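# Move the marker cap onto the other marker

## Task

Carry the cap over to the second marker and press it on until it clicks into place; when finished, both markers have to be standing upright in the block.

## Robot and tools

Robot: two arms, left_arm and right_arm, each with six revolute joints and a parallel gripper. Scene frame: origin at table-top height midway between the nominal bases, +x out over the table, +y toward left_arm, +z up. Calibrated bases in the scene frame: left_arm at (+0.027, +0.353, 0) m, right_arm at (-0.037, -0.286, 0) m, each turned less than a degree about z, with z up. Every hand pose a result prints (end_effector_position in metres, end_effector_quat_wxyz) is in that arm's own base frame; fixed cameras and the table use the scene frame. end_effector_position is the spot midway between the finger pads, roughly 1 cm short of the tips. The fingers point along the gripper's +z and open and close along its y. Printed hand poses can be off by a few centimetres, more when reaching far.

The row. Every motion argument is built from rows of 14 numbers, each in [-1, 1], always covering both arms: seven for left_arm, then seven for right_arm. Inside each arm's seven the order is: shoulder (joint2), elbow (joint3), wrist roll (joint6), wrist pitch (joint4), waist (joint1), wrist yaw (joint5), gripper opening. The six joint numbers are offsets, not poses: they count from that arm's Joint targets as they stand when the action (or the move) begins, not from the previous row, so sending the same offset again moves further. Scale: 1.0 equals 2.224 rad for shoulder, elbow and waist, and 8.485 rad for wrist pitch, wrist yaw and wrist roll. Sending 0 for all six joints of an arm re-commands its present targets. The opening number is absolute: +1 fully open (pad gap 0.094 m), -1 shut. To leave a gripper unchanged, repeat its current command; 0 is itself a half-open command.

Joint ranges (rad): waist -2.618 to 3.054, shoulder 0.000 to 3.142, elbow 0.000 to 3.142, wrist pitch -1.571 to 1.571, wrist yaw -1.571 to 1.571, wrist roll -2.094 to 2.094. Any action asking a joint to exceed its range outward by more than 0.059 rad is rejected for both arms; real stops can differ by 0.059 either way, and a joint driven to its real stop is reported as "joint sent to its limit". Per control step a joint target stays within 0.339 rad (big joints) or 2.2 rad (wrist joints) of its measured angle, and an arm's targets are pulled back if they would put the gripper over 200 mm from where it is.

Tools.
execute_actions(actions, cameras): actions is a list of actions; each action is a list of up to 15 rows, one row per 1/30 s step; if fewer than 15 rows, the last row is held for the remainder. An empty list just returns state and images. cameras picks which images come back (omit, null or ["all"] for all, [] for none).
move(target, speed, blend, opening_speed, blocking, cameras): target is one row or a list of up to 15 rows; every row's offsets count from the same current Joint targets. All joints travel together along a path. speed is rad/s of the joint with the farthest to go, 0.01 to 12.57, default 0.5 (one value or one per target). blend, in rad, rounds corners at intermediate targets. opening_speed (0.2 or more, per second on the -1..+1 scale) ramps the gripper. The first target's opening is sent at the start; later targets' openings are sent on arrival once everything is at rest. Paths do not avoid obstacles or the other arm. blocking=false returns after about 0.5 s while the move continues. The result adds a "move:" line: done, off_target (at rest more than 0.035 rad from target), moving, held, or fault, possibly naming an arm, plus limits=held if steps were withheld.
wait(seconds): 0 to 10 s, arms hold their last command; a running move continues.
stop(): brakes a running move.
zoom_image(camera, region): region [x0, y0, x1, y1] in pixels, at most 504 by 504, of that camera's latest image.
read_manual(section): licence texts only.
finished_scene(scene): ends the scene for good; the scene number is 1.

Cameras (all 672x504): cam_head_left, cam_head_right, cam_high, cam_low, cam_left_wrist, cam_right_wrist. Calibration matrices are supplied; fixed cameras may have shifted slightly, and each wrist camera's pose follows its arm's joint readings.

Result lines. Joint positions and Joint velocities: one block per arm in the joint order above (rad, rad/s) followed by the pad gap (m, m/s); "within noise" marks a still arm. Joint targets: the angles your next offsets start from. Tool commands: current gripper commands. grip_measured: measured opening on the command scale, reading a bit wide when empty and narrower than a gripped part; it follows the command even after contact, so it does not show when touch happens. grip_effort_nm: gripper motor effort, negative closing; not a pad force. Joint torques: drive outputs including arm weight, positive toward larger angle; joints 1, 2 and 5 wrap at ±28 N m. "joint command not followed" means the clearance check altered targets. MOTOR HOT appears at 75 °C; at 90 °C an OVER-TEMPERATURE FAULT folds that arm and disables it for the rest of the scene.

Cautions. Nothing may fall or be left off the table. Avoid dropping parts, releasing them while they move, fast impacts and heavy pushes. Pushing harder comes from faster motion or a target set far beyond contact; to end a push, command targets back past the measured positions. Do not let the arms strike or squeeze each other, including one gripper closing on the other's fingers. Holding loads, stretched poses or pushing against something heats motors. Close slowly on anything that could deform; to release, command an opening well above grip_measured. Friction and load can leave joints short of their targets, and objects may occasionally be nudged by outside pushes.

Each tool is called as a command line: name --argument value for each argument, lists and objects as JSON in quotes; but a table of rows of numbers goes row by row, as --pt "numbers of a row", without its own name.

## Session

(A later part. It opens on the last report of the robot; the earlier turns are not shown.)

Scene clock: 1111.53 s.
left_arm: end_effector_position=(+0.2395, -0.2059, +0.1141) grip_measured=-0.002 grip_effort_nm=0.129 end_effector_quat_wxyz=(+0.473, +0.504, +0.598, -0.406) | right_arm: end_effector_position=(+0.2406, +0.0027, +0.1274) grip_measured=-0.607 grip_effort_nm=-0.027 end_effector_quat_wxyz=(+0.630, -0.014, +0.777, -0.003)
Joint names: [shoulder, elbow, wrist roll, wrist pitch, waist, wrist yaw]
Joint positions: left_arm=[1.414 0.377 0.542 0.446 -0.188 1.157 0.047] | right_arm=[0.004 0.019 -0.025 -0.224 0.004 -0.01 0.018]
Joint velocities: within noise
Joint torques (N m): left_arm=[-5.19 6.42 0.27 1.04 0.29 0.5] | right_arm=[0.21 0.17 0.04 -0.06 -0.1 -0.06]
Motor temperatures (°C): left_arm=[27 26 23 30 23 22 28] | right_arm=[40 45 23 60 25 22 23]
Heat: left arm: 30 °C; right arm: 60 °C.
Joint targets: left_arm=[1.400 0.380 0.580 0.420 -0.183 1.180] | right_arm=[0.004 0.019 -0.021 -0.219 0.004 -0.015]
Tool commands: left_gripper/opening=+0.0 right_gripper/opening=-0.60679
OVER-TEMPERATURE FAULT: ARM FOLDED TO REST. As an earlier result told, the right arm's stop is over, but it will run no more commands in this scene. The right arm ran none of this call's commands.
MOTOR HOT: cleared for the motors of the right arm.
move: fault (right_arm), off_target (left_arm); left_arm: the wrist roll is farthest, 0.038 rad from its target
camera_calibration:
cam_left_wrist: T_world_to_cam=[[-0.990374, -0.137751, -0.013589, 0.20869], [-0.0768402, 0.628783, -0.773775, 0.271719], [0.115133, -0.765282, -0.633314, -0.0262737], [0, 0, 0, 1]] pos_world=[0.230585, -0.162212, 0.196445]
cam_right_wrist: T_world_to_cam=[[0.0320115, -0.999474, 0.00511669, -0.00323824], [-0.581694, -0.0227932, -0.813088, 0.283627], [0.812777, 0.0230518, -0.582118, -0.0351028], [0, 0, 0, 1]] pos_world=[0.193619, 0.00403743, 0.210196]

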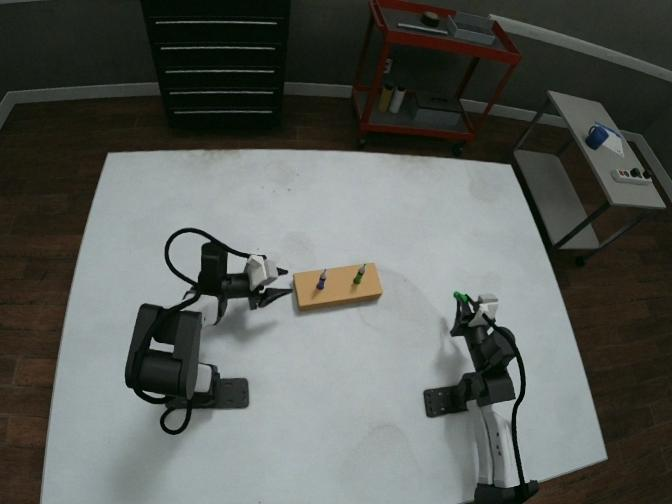

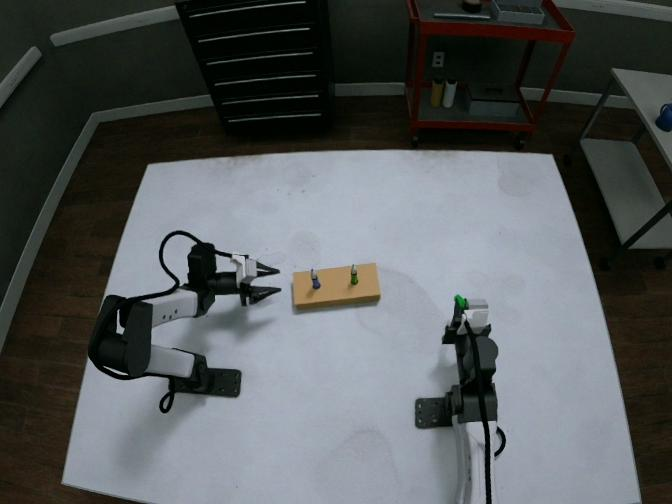

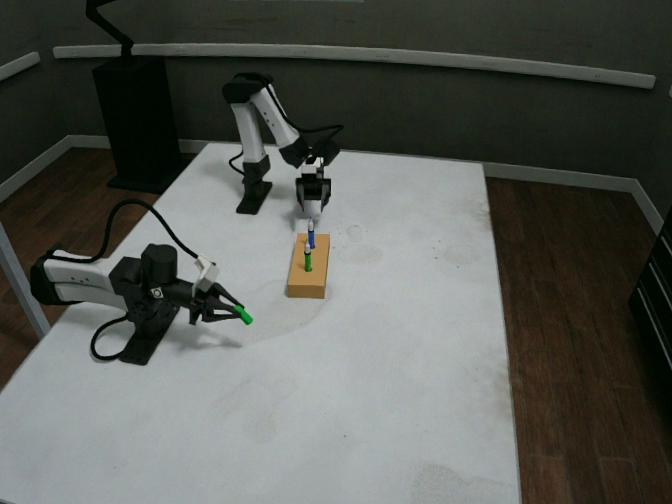

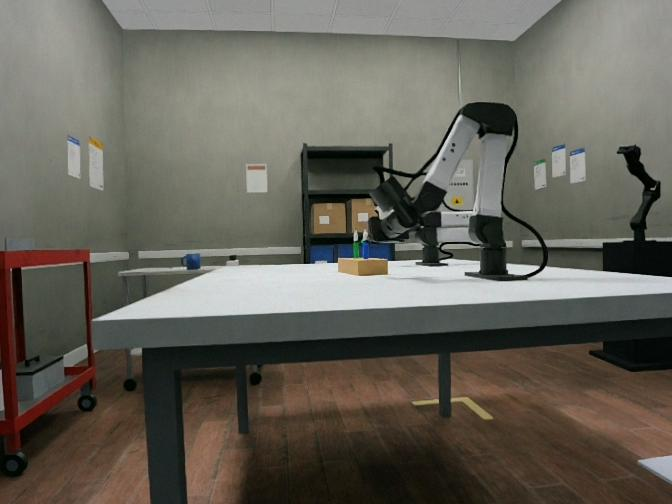

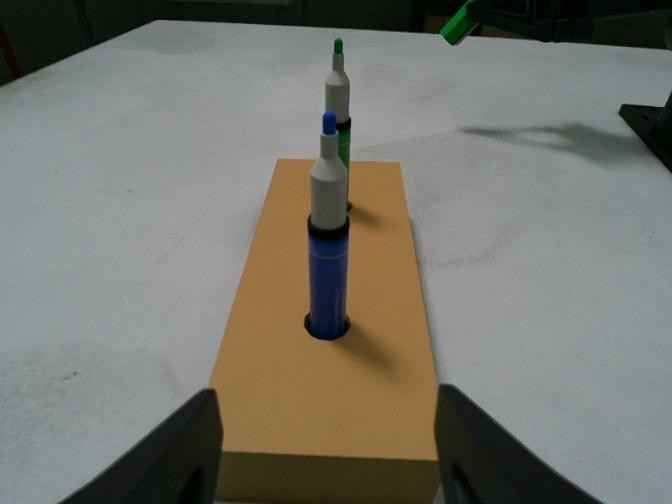

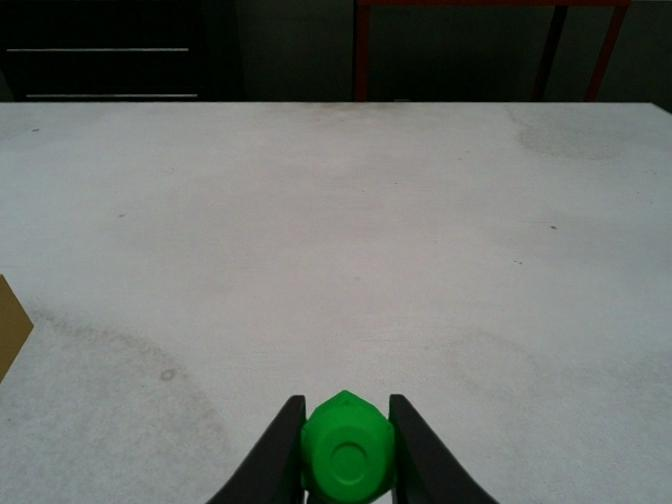

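move --pt "0.0063 0.28777 0 -0.06128 0 0 0.0 0 0 0 0 0 0 -0.6" --pt "0.40378 0.74146 0.05174 -0.08073 -0.34892 -0.02121 0.0 0 0 0 0 0 0 -0.6" --pt "0.43795 0.63849 0.05174 -0.04361 -0.34892 -0.02121 0.0 0 0 0 0 0 0 -0.6" --speed '[1.0, 0.8, 0.4]' --blend '[0.15, 0.05, 0]'

zoom_image --camera "cam_left_wrist" --region '[150, 100, 550, 500]'

Scene clock: 1236.87 s.
left_arm: end_effector_position=(+0.2190, -0.5657, +0.1370) grip_measured=-0.002 grip_effort_nm=0.129 end_effector_quat_wxyz=(+0.432, +0.764, +0.236, -0.416) | right_arm: end_effector_position=(+0.2406, +0.0027, +0.1274) grip_measured=-0.607 grip_effort_nm=-0.027 end_effector_quat_wxyz=(+0.630, -0.014, +0.777, -0.003)
Joint names: [shoulder, elbow, wrist roll, wrist pitch, waist, wrist yaw]
Joint positions: left_arm=[2.36 1.815 0.986 -0.008 -0.959 1.009 0.047] | right_arm=[0.004 0.019 -0.025 -0.224 0.004 -0.01 0.018]
Joint velocities: within noise
Joint torques (N m): left_arm=[-12.07 6.35 0.19 1.93 0.16 0.2] | right_arm=[0.21 0.2 0.05 -0.06 -0.14 -0.03]
Motor temperatures (°C): left_arm=[31 30 23 31 23 22 25] | right_arm=[32 34 23 48 25 22 22]
Heat: left arm: 31 °C; right arm: 48 °C.
Joint targets: left_arm=[2.374 1.801 1.019 0.050 -0.959 1.000] | right_arm=[0.004 0.019 -0.021 -0.219 0.004 -0.015]
Tool commands: left_gripper/opening=+0.0 right_gripper/opening=-0.606787
OVER-TEMPERATURE FAULT: ARM FOLDED TO REST. As an earlier result told, the right arm's stop is over, but it will run no more commands in this scene. The right arm ran none of this call's commands.
move: fault (right_arm), off_target (left_arm); left_arm: the wrist pitch is farthest, 0.058 rad from its target
camera_calibration:
cam_left_wrist: T_world_to_cam=[[-0.697306, 0.531081, -0.48137, 0.517441], [0.700835, 0.364331, -0.613265, 0.17211], [-0.150315, -0.764994, -0.62625, -0.227458], [0, 0, 0, 1]] pos_world=[0.206004, -0.511512, 0.212183]
cam_right_wrist: T_world_to_cam=[[0.0320115, -0.999474, 0.00511669, -0.00323824], [-0.581694, -0.0227932, -0.813088, 0.283627], [0.812777, 0.0230518, -0.582118, -0.0351028], [0, 0, 0, 1]] pos_world=[0.193619, 0.00403743, 0.210196]

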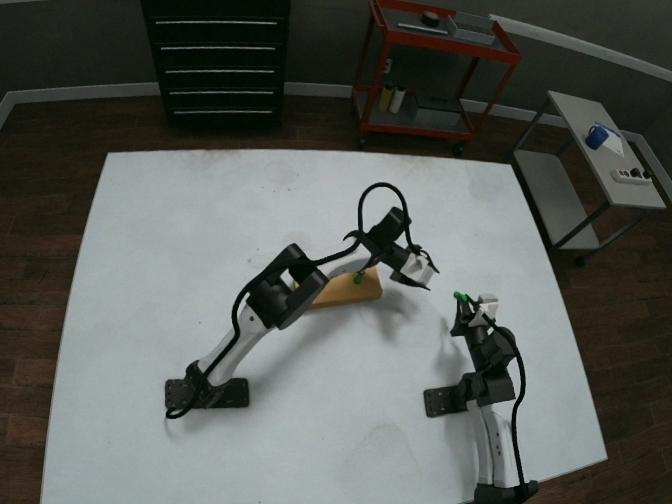

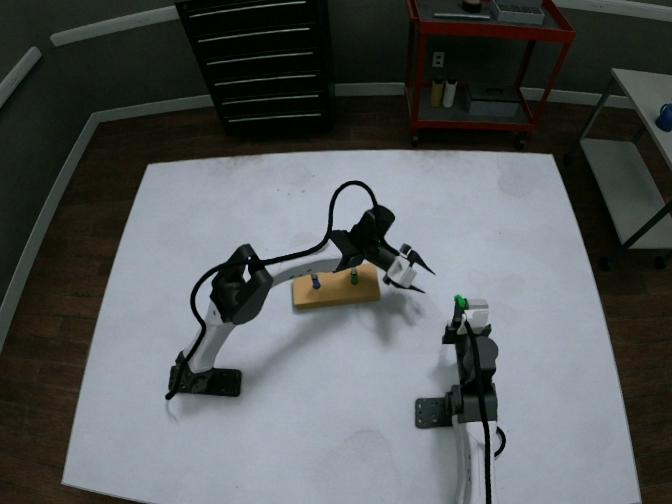

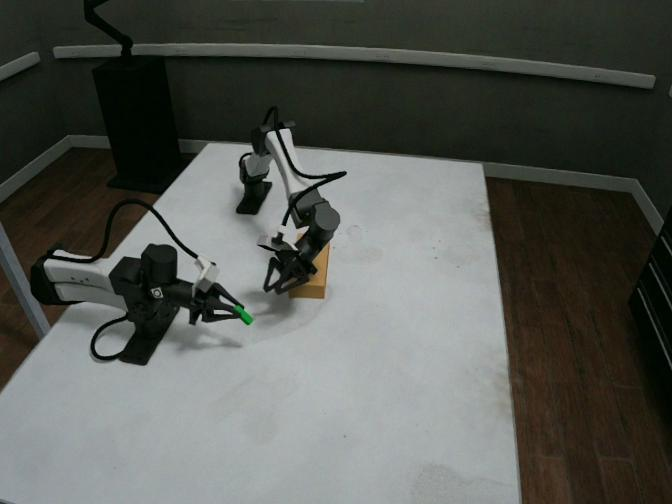

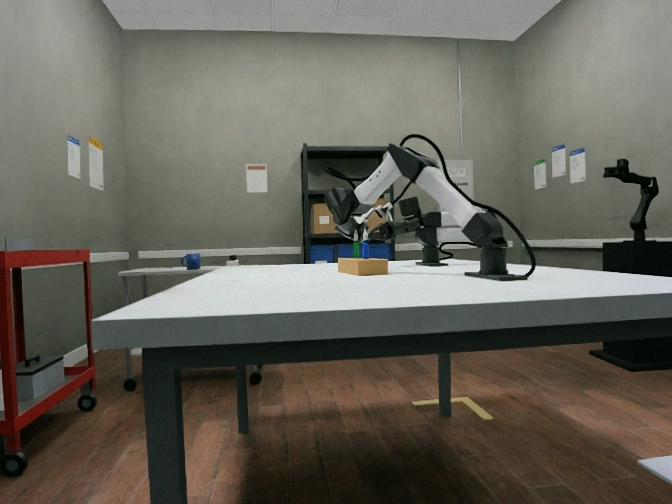

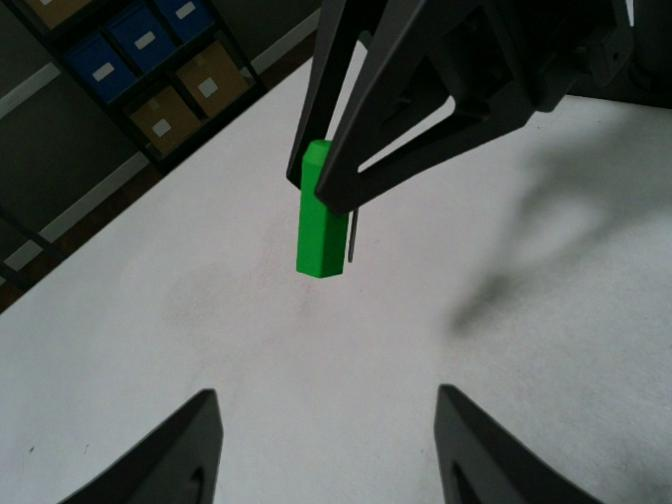

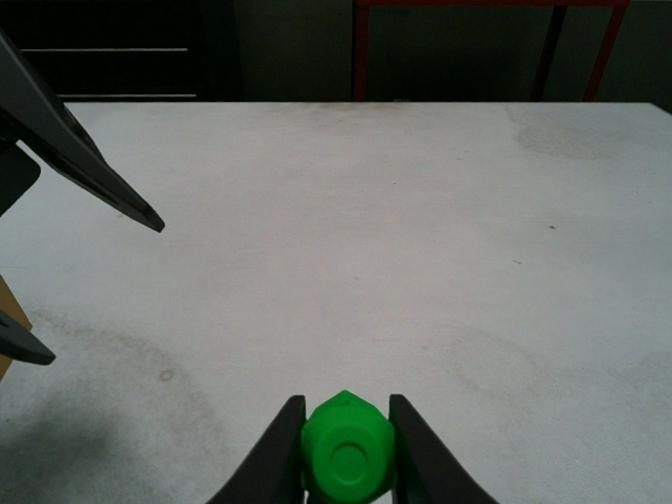

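Scaled by 1.260 from the camera's 672x504 image, which has a finer 960x720 frame.

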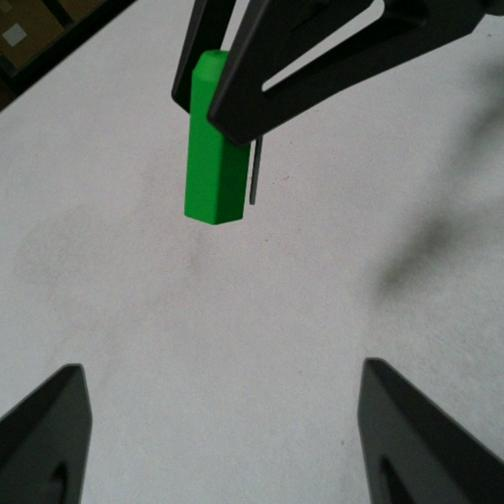

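move --target '[0.04047, 0.08004, -0.00813, -0.01344, -0.03597, -0.00943, -0.1, 0, 0, 0, 0, 0, 0, -0.6]' --speed 0.2 --cameras '["cam_left_wrist", "cam_right_wrist", "cam_high"]'

zoom_image --camera "cam_left_wrist" --region '[150, 100, 550, 500]'

Scene clock: 1274.73 s.
left_arm: end_effector_position=(+0.1960, -0.6026, +0.1304) grip_measured=-0.098 grip_effort_nm=-0.056 end_effector_quat_wxyz=(+0.427, +0.772, +0.236, -0.408) | right_arm: end_effector_position=(+0.2406, +0.0027, +0.1274) grip_measured=-0.607 grip_effort_nm=-0.022 end_effector_quat_wxyz=(+0.630, -0.014, +0.777, -0.003)
Joint names: [shoulder, elbow, wrist roll, wrist pitch, waist, wrist yaw]
Joint positions: left_arm=[2.442 1.947 0.95 -0.036 -1.037 0.93 0.042] | right_arm=[0.004 0.019 -0.025 -0.224 0.004 -0.01 0.018]
Joint velocities: within noise
Joint torques (N m): left_arm=[-12.07 10.96 -0.19 1.26 -0.23 0.21] | right_arm=[0.13 0.17 0.04 -0.04 -0.09 -0.04]
Motor temperatures (°C): left_arm=[39 31 23 35 23 21 25] | right_arm=[31 33 23 45 25 22 22]
Heat: left arm: 39 °C; right arm: 45 °C.
Joint targets: left_arm=[2.464 1.979 0.950 -0.064 -1.039 0.920] | right_arm=[0.004 0.019 -0.021 -0.219 0.004 -0.015]
Tool commands: left_gripper/opening=-0.1 right_gripper/opening=-0.606786
OVER-TEMPERATURE FAULT: ARM FOLDED TO REST. As an earlier result told, the right arm's stop is over, but it will run no more commands in this scene. The right arm ran none of this call's commands.
move: fault (right_arm)
camera_calibration:
cam_left_wrist: T_world_to_cam=[[-0.689493, 0.540385, -0.482269, 0.522007], [0.710479, 0.375187, -0.595361, 0.199996], [-0.140783, -0.753139, -0.642621, -0.255844], [0, 0, 0, 1]] pos_world=[0.181809, -0.549807, 0.206407]
cam_right_wrist: T_world_to_cam=[[0.0320115, -0.999474, 0.00511669, -0.00323824], [-0.581694, -0.0227932, -0.813088, 0.283627], [0.812777, 0.0230518, -0.582118, -0.0351028], [0, 0, 0, 1]] pos_world=[0.193619, 0.00403743, 0.210196]
Images, in order (width x height): cam_high 672x504, cam_left_wrist 672x504, cam_right_wrist 672x504.

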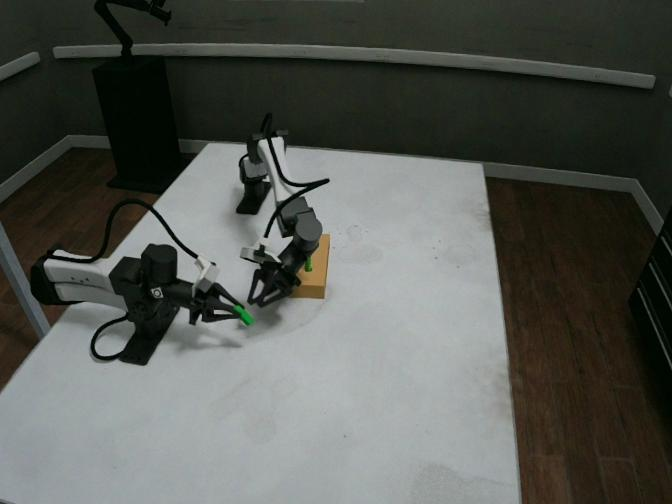

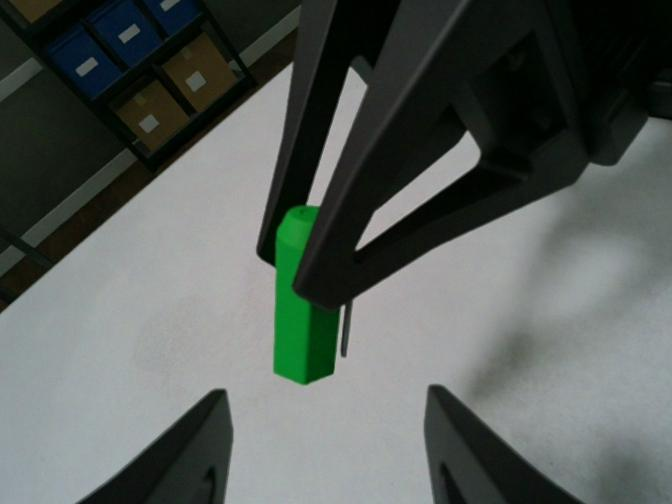

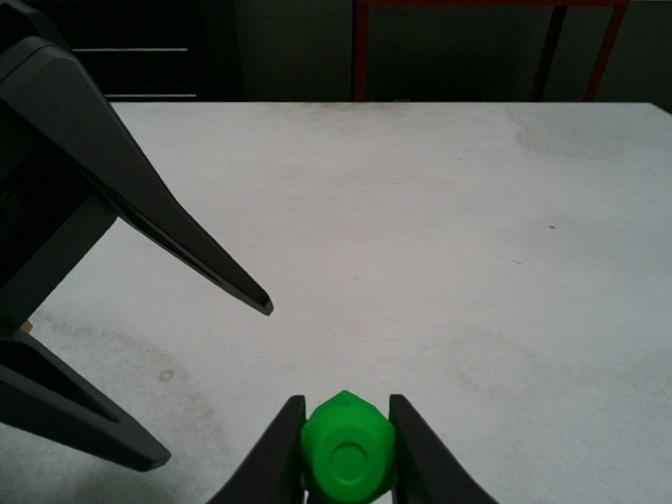

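Scaled by 1.260 from the camera's 672x504 image, which has a finer 960x720 frame.

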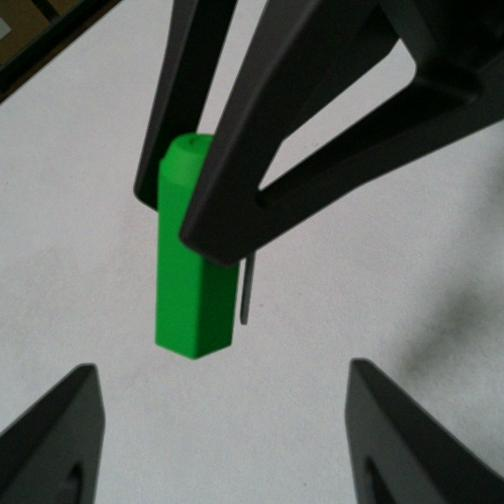

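move --target '[0.04137, 0.07711, 0.0053, -0.01021, -0.0165, -0.00412, -0.1, 0, 0, 0, 0, 0, 0, -0.6]' --speed 0.15 --cameras '["cam_left_wrist", "cam_right_wrist", "cam_high"]'

zoom_image --camera "cam_left_wrist" --region '[150, 100, 550, 500]'

Scene clock: 1320.50 s.
left_arm: end_effector_position=(+0.1902, -0.6267, +0.1280) grip_measured=-0.098 grip_effort_nm=-0.061 end_effector_quat_wxyz=(+0.425, +0.779, +0.231, -0.400) | right_arm: end_effector_position=(+0.2406, +0.0027, +0.1274) grip_measured=-0.607 grip_effort_nm=-0.027 end_effector_quat_wxyz=(+0.630, -0.014, +0.777, -0.003)
Joint names: [shoulder, elbow, wrist roll, wrist pitch, waist, wrist yaw]
Joint positions: left_arm=[2.533 2.118 0.963 -0.122 -1.07 0.895 0.042] | right_arm=[0.004 0.019 -0.025 -0.224 0.004 -0.01 0.018]
Joint velocities: within noise
Joint torques (N m): left_arm=[-12.4 11.08 0.21 1.24 -0.4 0.24] | right_arm=[0.21 0.2 0.08 -0.06 -0.16 -0.03]
Motor temperatures (°C): left_arm=[52 33 23 32 23 21 24] | right_arm=[31 31 23 42 25 22 22]
Heat: left arm: 52 °C; right arm: 42 °C.
Joint targets: left_arm=[2.556 2.150 0.995 -0.151 -1.075 0.885] | right_arm=[0.004 0.019 -0.021 -0.219 0.004 -0.015]
Tool commands: left_gripper/opening=-0.1 right_gripper/opening=-0.606785
OVER-TEMPERATURE FAULT: ARM FOLDED TO REST. As an earlier result told, the right arm's stop is over, but it will run no more commands in this scene. The right arm ran none of this call's commands.
move: fault (right_arm)
camera_calibration:
cam_left_wrist: T_world_to_cam=[[-0.674722, 0.548714, -0.493623, 0.533648], [0.726466, 0.375591, -0.575481, 0.206367], [-0.130375, -0.74689, -0.652041, -0.273234], [0, 0, 0, 1]] pos_world=[0.174522, -0.574406, 0.204021]
cam_right_wrist: T_world_to_cam=[[0.0320115, -0.999474, 0.00511669, -0.00323824], [-0.581694, -0.0227932, -0.813088, 0.283627], [0.812777, 0.0230518, -0.582118, -0.0351028], [0, 0, 0, 1]] pos_world=[0.193619, 0.00403743, 0.210196]
Images, in order (width x height): cam_high 672x504, cam_left_wrist 672x504, cam_right_wrist 672x504.

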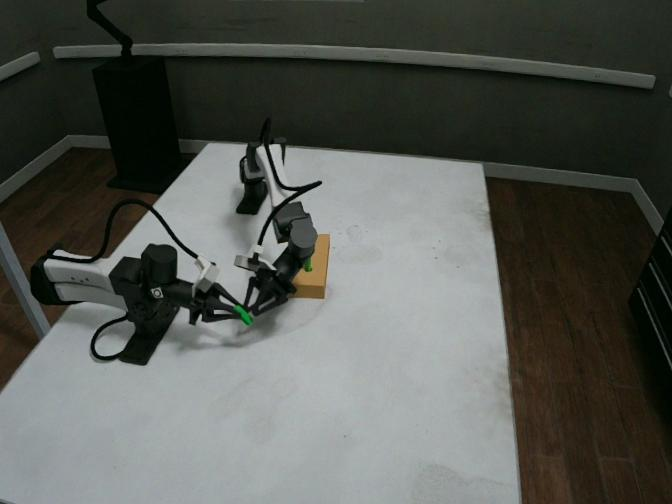

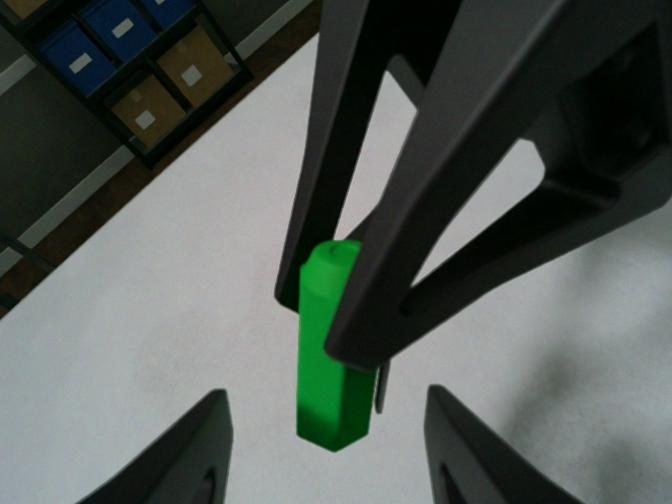

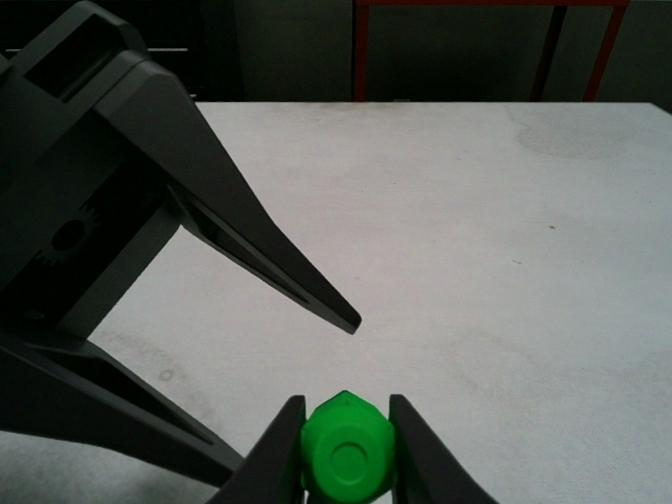

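Scaled by 1.260 from the camera's 672x504 image, which has a finer 960x720 frame.

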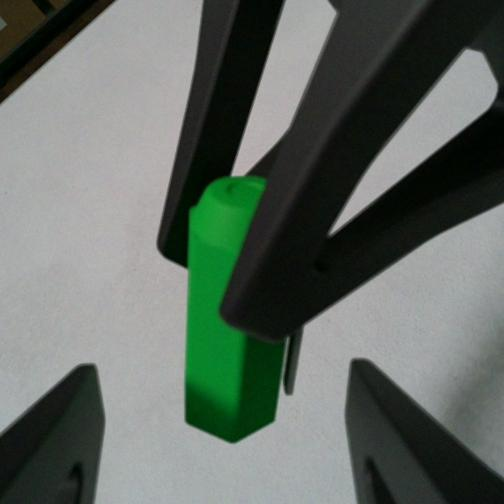

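move --pt "0.0054 0.01079 0 -0.00141 -0.00468 0 -0.1 0 0 0 0 0 0 -0.6" --pt "0.0054 0.01079 0 -0.00141 -0.00468 0 -1.0 0 0 0 0 0 0 -0.6" --speed 0.1 --opening_speed 0.5 --cameras '["cam_left_wrist", "cam_right_wrist", "cam_high"]'

zoom_image --camera "cam_left_wrist" --region '[150, 100, 550, 500]'

Scene clock: 1346.27 s.
left_arm: end_effector_position=(+0.1843, -0.6300, +0.1261) grip_measured=-0.994 grip_effort_nm=-0.291 end_effector_quat_wxyz=(+0.419, +0.781, +0.229, -0.402) | right_arm: end_effector_position=(+0.2406, +0.0013, +0.1274) grip_measured=-0.607 grip_effort_nm=-0.027 end_effector_quat_wxyz=(+0.630, -0.012, +0.777, -0.006)
Joint names: [shoulder, elbow, wrist roll, wrist pitch, waist, wrist yaw]
Joint positions: left_arm=[2.546 2.143 0.964 -0.145 -1.081 0.894 0] | right_arm=[0.004 0.019 -0.025 -0.224 0.004 -0.003 0.018]
Joint velocities: within noise
Joint torques (N m): left_arm=[-12.71 11.08 0.18 1.29 -0.64 0.21] | right_arm=[0.13 0.13 0.04 -0.06 -0.23 -0.06]
Motor temperatures (°C): left_arm=[52 37 23 32 23 21 24] | right_arm=[30 30 23 41 25 22 22]
Heat: left arm: 52 °C; right arm: 41 °C.
Joint targets: left_arm=[2.568 2.174 0.995 -0.163 -1.086 0.885] | right_arm=[0.004 0.019 -0.021 -0.219 0.004 -0.008]
Tool commands: left_gripper/opening=-1.0 right_gripper/opening=-0.606796
OVER-TEMPERATURE FAULT: ARM FOLDED TO REST. As an earlier result told, the right arm's stop is over, but it will run no more commands in this scene. The right arm ran none of this call's commands.
move: fault (right_arm)
camera_calibration:
cam_left_wrist: T_world_to_cam=[[-0.670977, 0.560206, -0.485757, 0.536133], [0.728133, 0.37408, -0.574358, 0.209403], [-0.140047, -0.739076, -0.658903, -0.270103], [0, 0, 0, 1]] pos_world=[0.169432, -0.578305, 0.202731]
cam_right_wrist: T_world_to_cam=[[0.0245273, -0.999677, 0.00672027, -0.00302608], [-0.581835, -0.0197413, -0.813067, 0.283618], [0.812937, 0.0160323, -0.582131, -0.0350837], [0, 0, 0, 1]] pos_world=[0.193614, 0.00313634, 0.210197]
Images, in order (width x height): cam_high 672x504, cam_left_wrist 672x504, cam_right_wrist 672x504.

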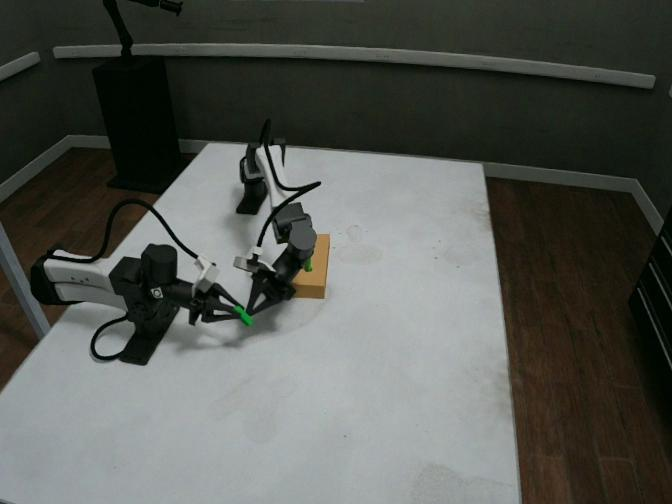

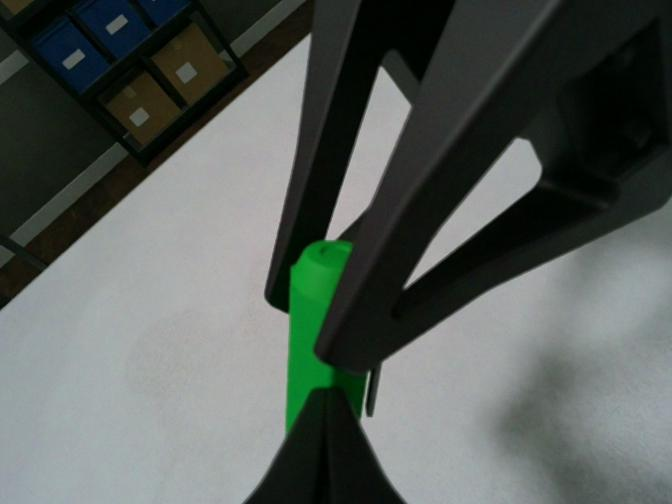

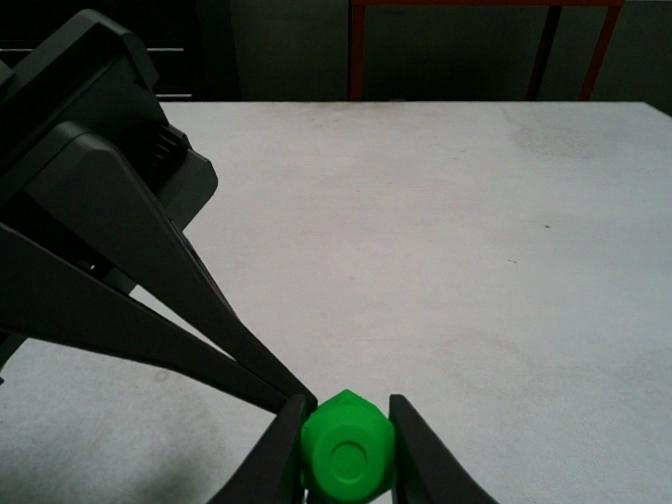

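Scaled by 1.260 from the camera's 672x504 image, which has a finer 960x720 frame.

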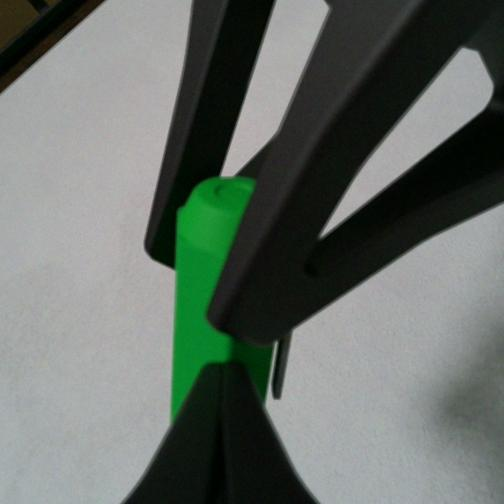

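move --pt "0 0 0 0 0 0 -0.1 0 0 0 0 0 0 -0.6" --pt "0.01169 0.00405 0 0 0.00944 0 -0.1 0 0 0 0 0 0 -0.6" --pt "0.03147 0.03417 0 -0.00071 -0.0009 0 -0.1 0 0 0 0 0 0 -0.6" --speed '[0.1, 0.1, 0.1]' --cameras '["cam_left_wrist", "cam_right_wrist", "cam_high"]'

zoom_image --camera "cam_left_wrist" --region '[150, 100, 550, 500]'

Scene clock: 1408.40 s.
left_arm: end_effector_position=(+0.1883, -0.6397, +0.1128) grip_measured=-0.102 grip_effort_nm=0.134 end_effector_quat_wxyz=(+0.421, +0.781, +0.228, -0.401) | right_arm: end_effector_position=(+0.2406, +0.0019, +0.1274) grip_measured=-0.607 grip_effort_nm=-0.027 end_effector_quat_wxyz=(+0.630, -0.013, +0.777, -0.004)
Joint names: [shoulder, elbow, wrist roll, wrist pitch, waist, wrist yaw]
Joint positions: left_arm=[2.615 2.218 0.964 -0.145 -1.083 0.892 0.042] | right_arm=[0.004 0.019 -0.025 -0.224 0.004 -0.006 0.018]
Joint velocities: within noise
Joint torques (N m): left_arm=[-12.89 11.07 0.17 1.28 -0.61 0.22] | right_arm=[0.14 0.09 0.06 -0.03 -0.12 -0.06]
Motor temperatures (°C): left_arm=[55 37 23 32 23 21 24] | right_arm=[29 29 23 38 25 22 21]
Heat: left arm: 55 °C; right arm: 38 °C.
Joint targets: left_arm=[2.638 2.250 0.995 -0.169 -1.088 0.885] | right_arm=[0.004 0.019 -0.021 -0.219 0.004 -0.008]
Tool commands: left_gripper/opening=-0.1 right_gripper/opening=-0.606792
OVER-TEMPERATURE FAULT: ARM FOLDED TO REST. As an earlier result told, the right arm's stop is over, but it will run no more commands in this scene. The right arm ran none of this call's commands.
move: fault (right_arm)
camera_calibration:
cam_left_wrist: T_world_to_cam=[[-0.668949, 0.558299, -0.490723, 0.536754], [0.730345, 0.370929, -0.573592, 0.199921], [-0.138213, -0.742101, -0.655884, -0.288075], [0, 0, 0, 1]] pos_world=[0.173234, -0.587607, 0.189127]
cam_right_wrist: T_world_to_cam=[[0.0275576, -0.999601, 0.00612681, -0.0030881], [-0.581811, -0.0210231, -0.813052, 0.283623], [0.812857, 0.0188412, -0.582158, -0.0350806], [0, 0, 0, 1]] pos_world=[0.193616, 0.00353674, 0.210197]
Images, in order (width x height): cam_high 672x504, cam_left_wrist 672x504, cam_right_wrist 672x504.

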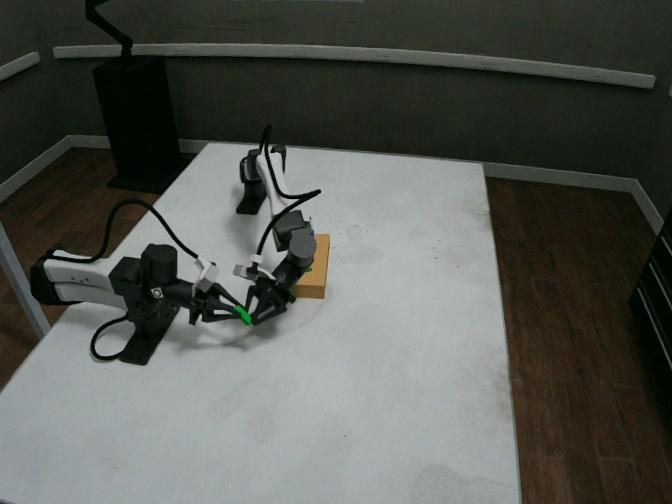

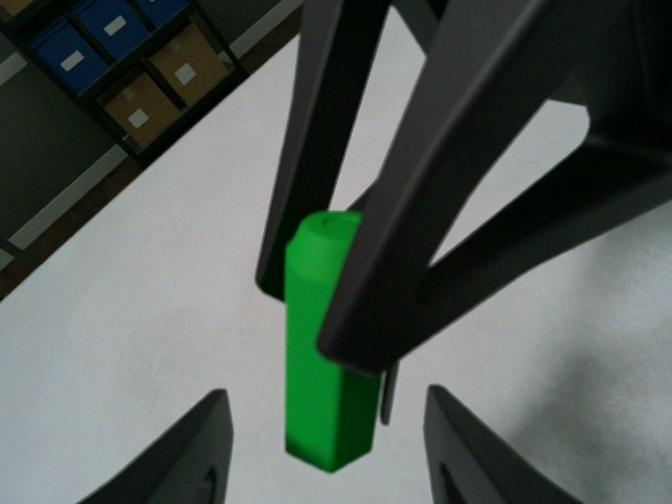

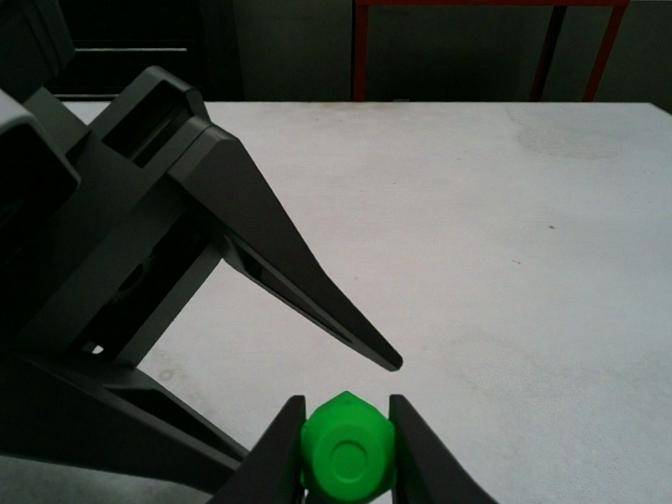

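Scaled by 1.260 from the camera's 672x504 image, which has a finer 960x720 frame.

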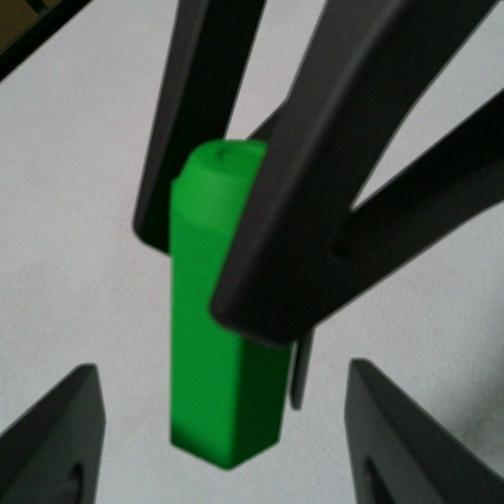

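move --pt "0.00904 0.01371 0 -0.00123 -0.00274 0 -0.1 0 0 0 0 0 0 -0.6" --pt "0.00904 0.01371 0 -0.00123 -0.00274 0 -1.0 0 0 0 0 0 0 -0.6" --speed 0.1 --opening_speed 0.4 --cameras '["cam_left_wrist", "cam_right_wrist", "cam_high"]'

zoom_image --camera "cam_left_wrist" --region '[150, 100, 550, 500]'

Scene clock: 1424.80 s.
left_arm: end_effector_position=(+0.1856, -0.6432, +0.1107) grip_measured=-0.585 grip_effort_nm=-0.994 end_effector_quat_wxyz=(+0.419, +0.783, +0.224, -0.402) | right_arm: end_effector_position=(+0.2406, +0.0016, +0.1274) grip_measured=-0.607 grip_effort_nm=-0.027 end_effector_quat_wxyz=(+0.630, -0.012, +0.777, -0.005)
Joint names: [shoulder, elbow, wrist roll, wrist pitch, waist, wrist yaw]
Joint positions: left_arm=[2.635 2.249 0.969 -0.16 -1.089 0.892 0.019] | right_arm=[0.004 0.019 -0.025 -0.224 0.004 -0.004 0.018]
Joint velocities: within noise
Joint torques (N m): left_arm=[-12.94 11.03 0.11 1.27 -0.66 0.19] | right_arm=[0.1 0.08 0.07 -0.02 -0.18 -0.03]
Motor temperatures (°C): left_arm=[60 39 23 32 23 21 24] | right_arm=[29 28 23 37 25 22 21]
Heat: left arm: 60 °C; right arm: 37 °C.
Joint targets: left_arm=[2.658 2.280 0.995 -0.179 -1.094 0.885] | right_arm=[0.004 0.019 -0.021 -0.219 0.004 -0.008]
Tool commands: left_gripper/opening=-1.0 right_gripper/opening=-0.606795
OVER-TEMPERATURE FAULT: ARM FOLDED TO REST. As an earlier result told, the right arm's stop is over, but it will run no more commands in this scene. The right arm ran none of this call's commands.
move: fault (right_arm)
camera_calibration:
cam_left_wrist: T_world_to_cam=[[-0.663602, 0.563922, -0.491553, 0.538578], [0.734416, 0.366056, -0.571521, 0.197873], [-0.142358, -0.740267, -0.657069, -0.290381], [0, 0, 0, 1]] pos_world=[0.170743, -0.591108, 0.187028]
cam_right_wrist: T_world_to_cam=[[0.0260143, -0.999641, 0.00638309, -0.00304309], [-0.581849, -0.0203334, -0.813043, 0.283622], [0.812881, 0.0174368, -0.582169, -0.0350737], [0, 0, 0, 1]] pos_world=[0.193615, 0.00333656, 0.210197]
Images, in order (width x height): cam_high 672x504, cam_left_wrist 672x504, cam_right_wrist 672x504.

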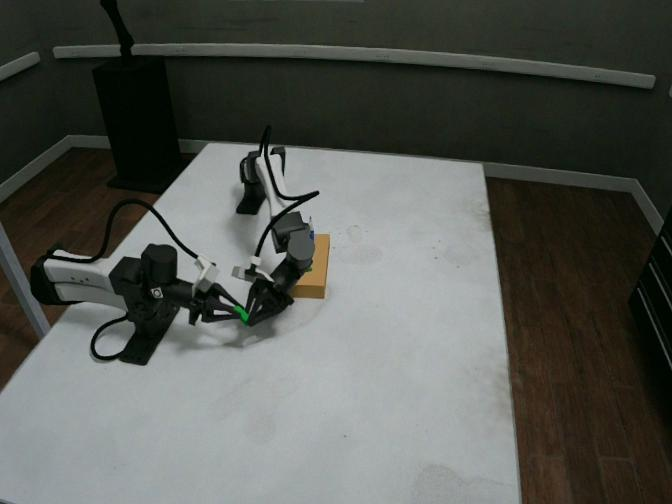

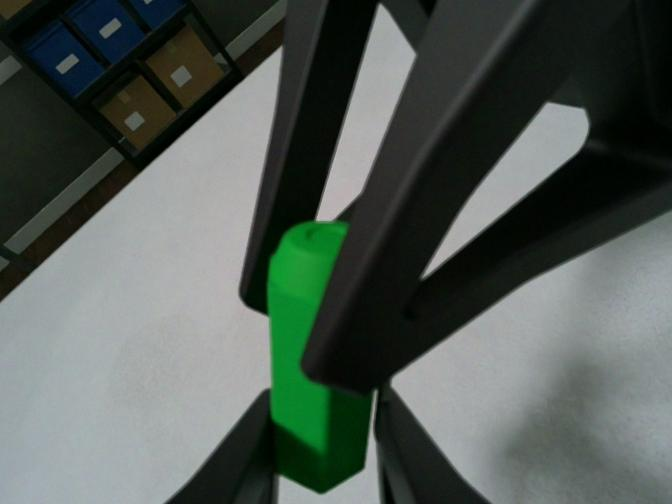

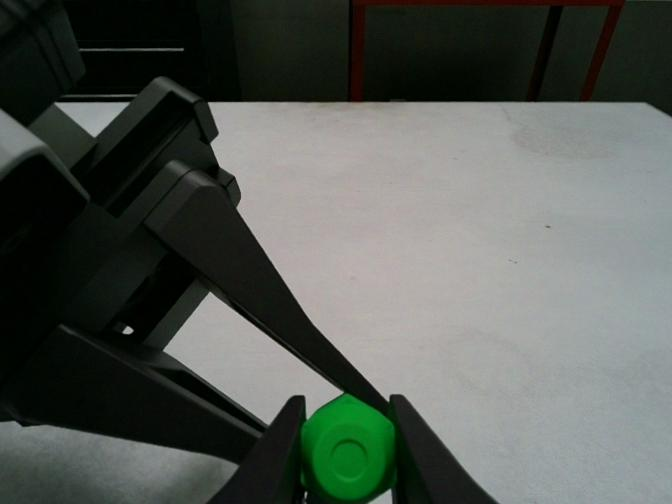

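Scaled by 1.260 from the camera's 672x504 image, which has a finer 960x720 frame.

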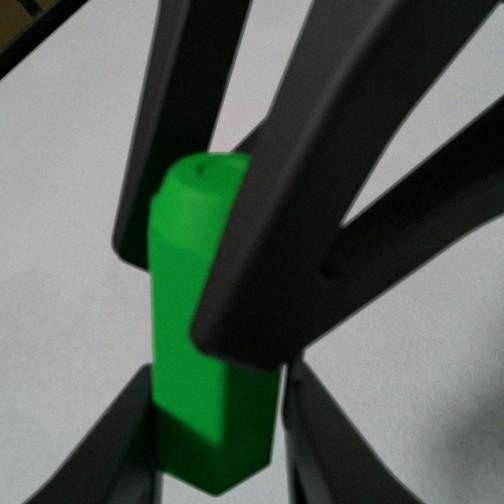

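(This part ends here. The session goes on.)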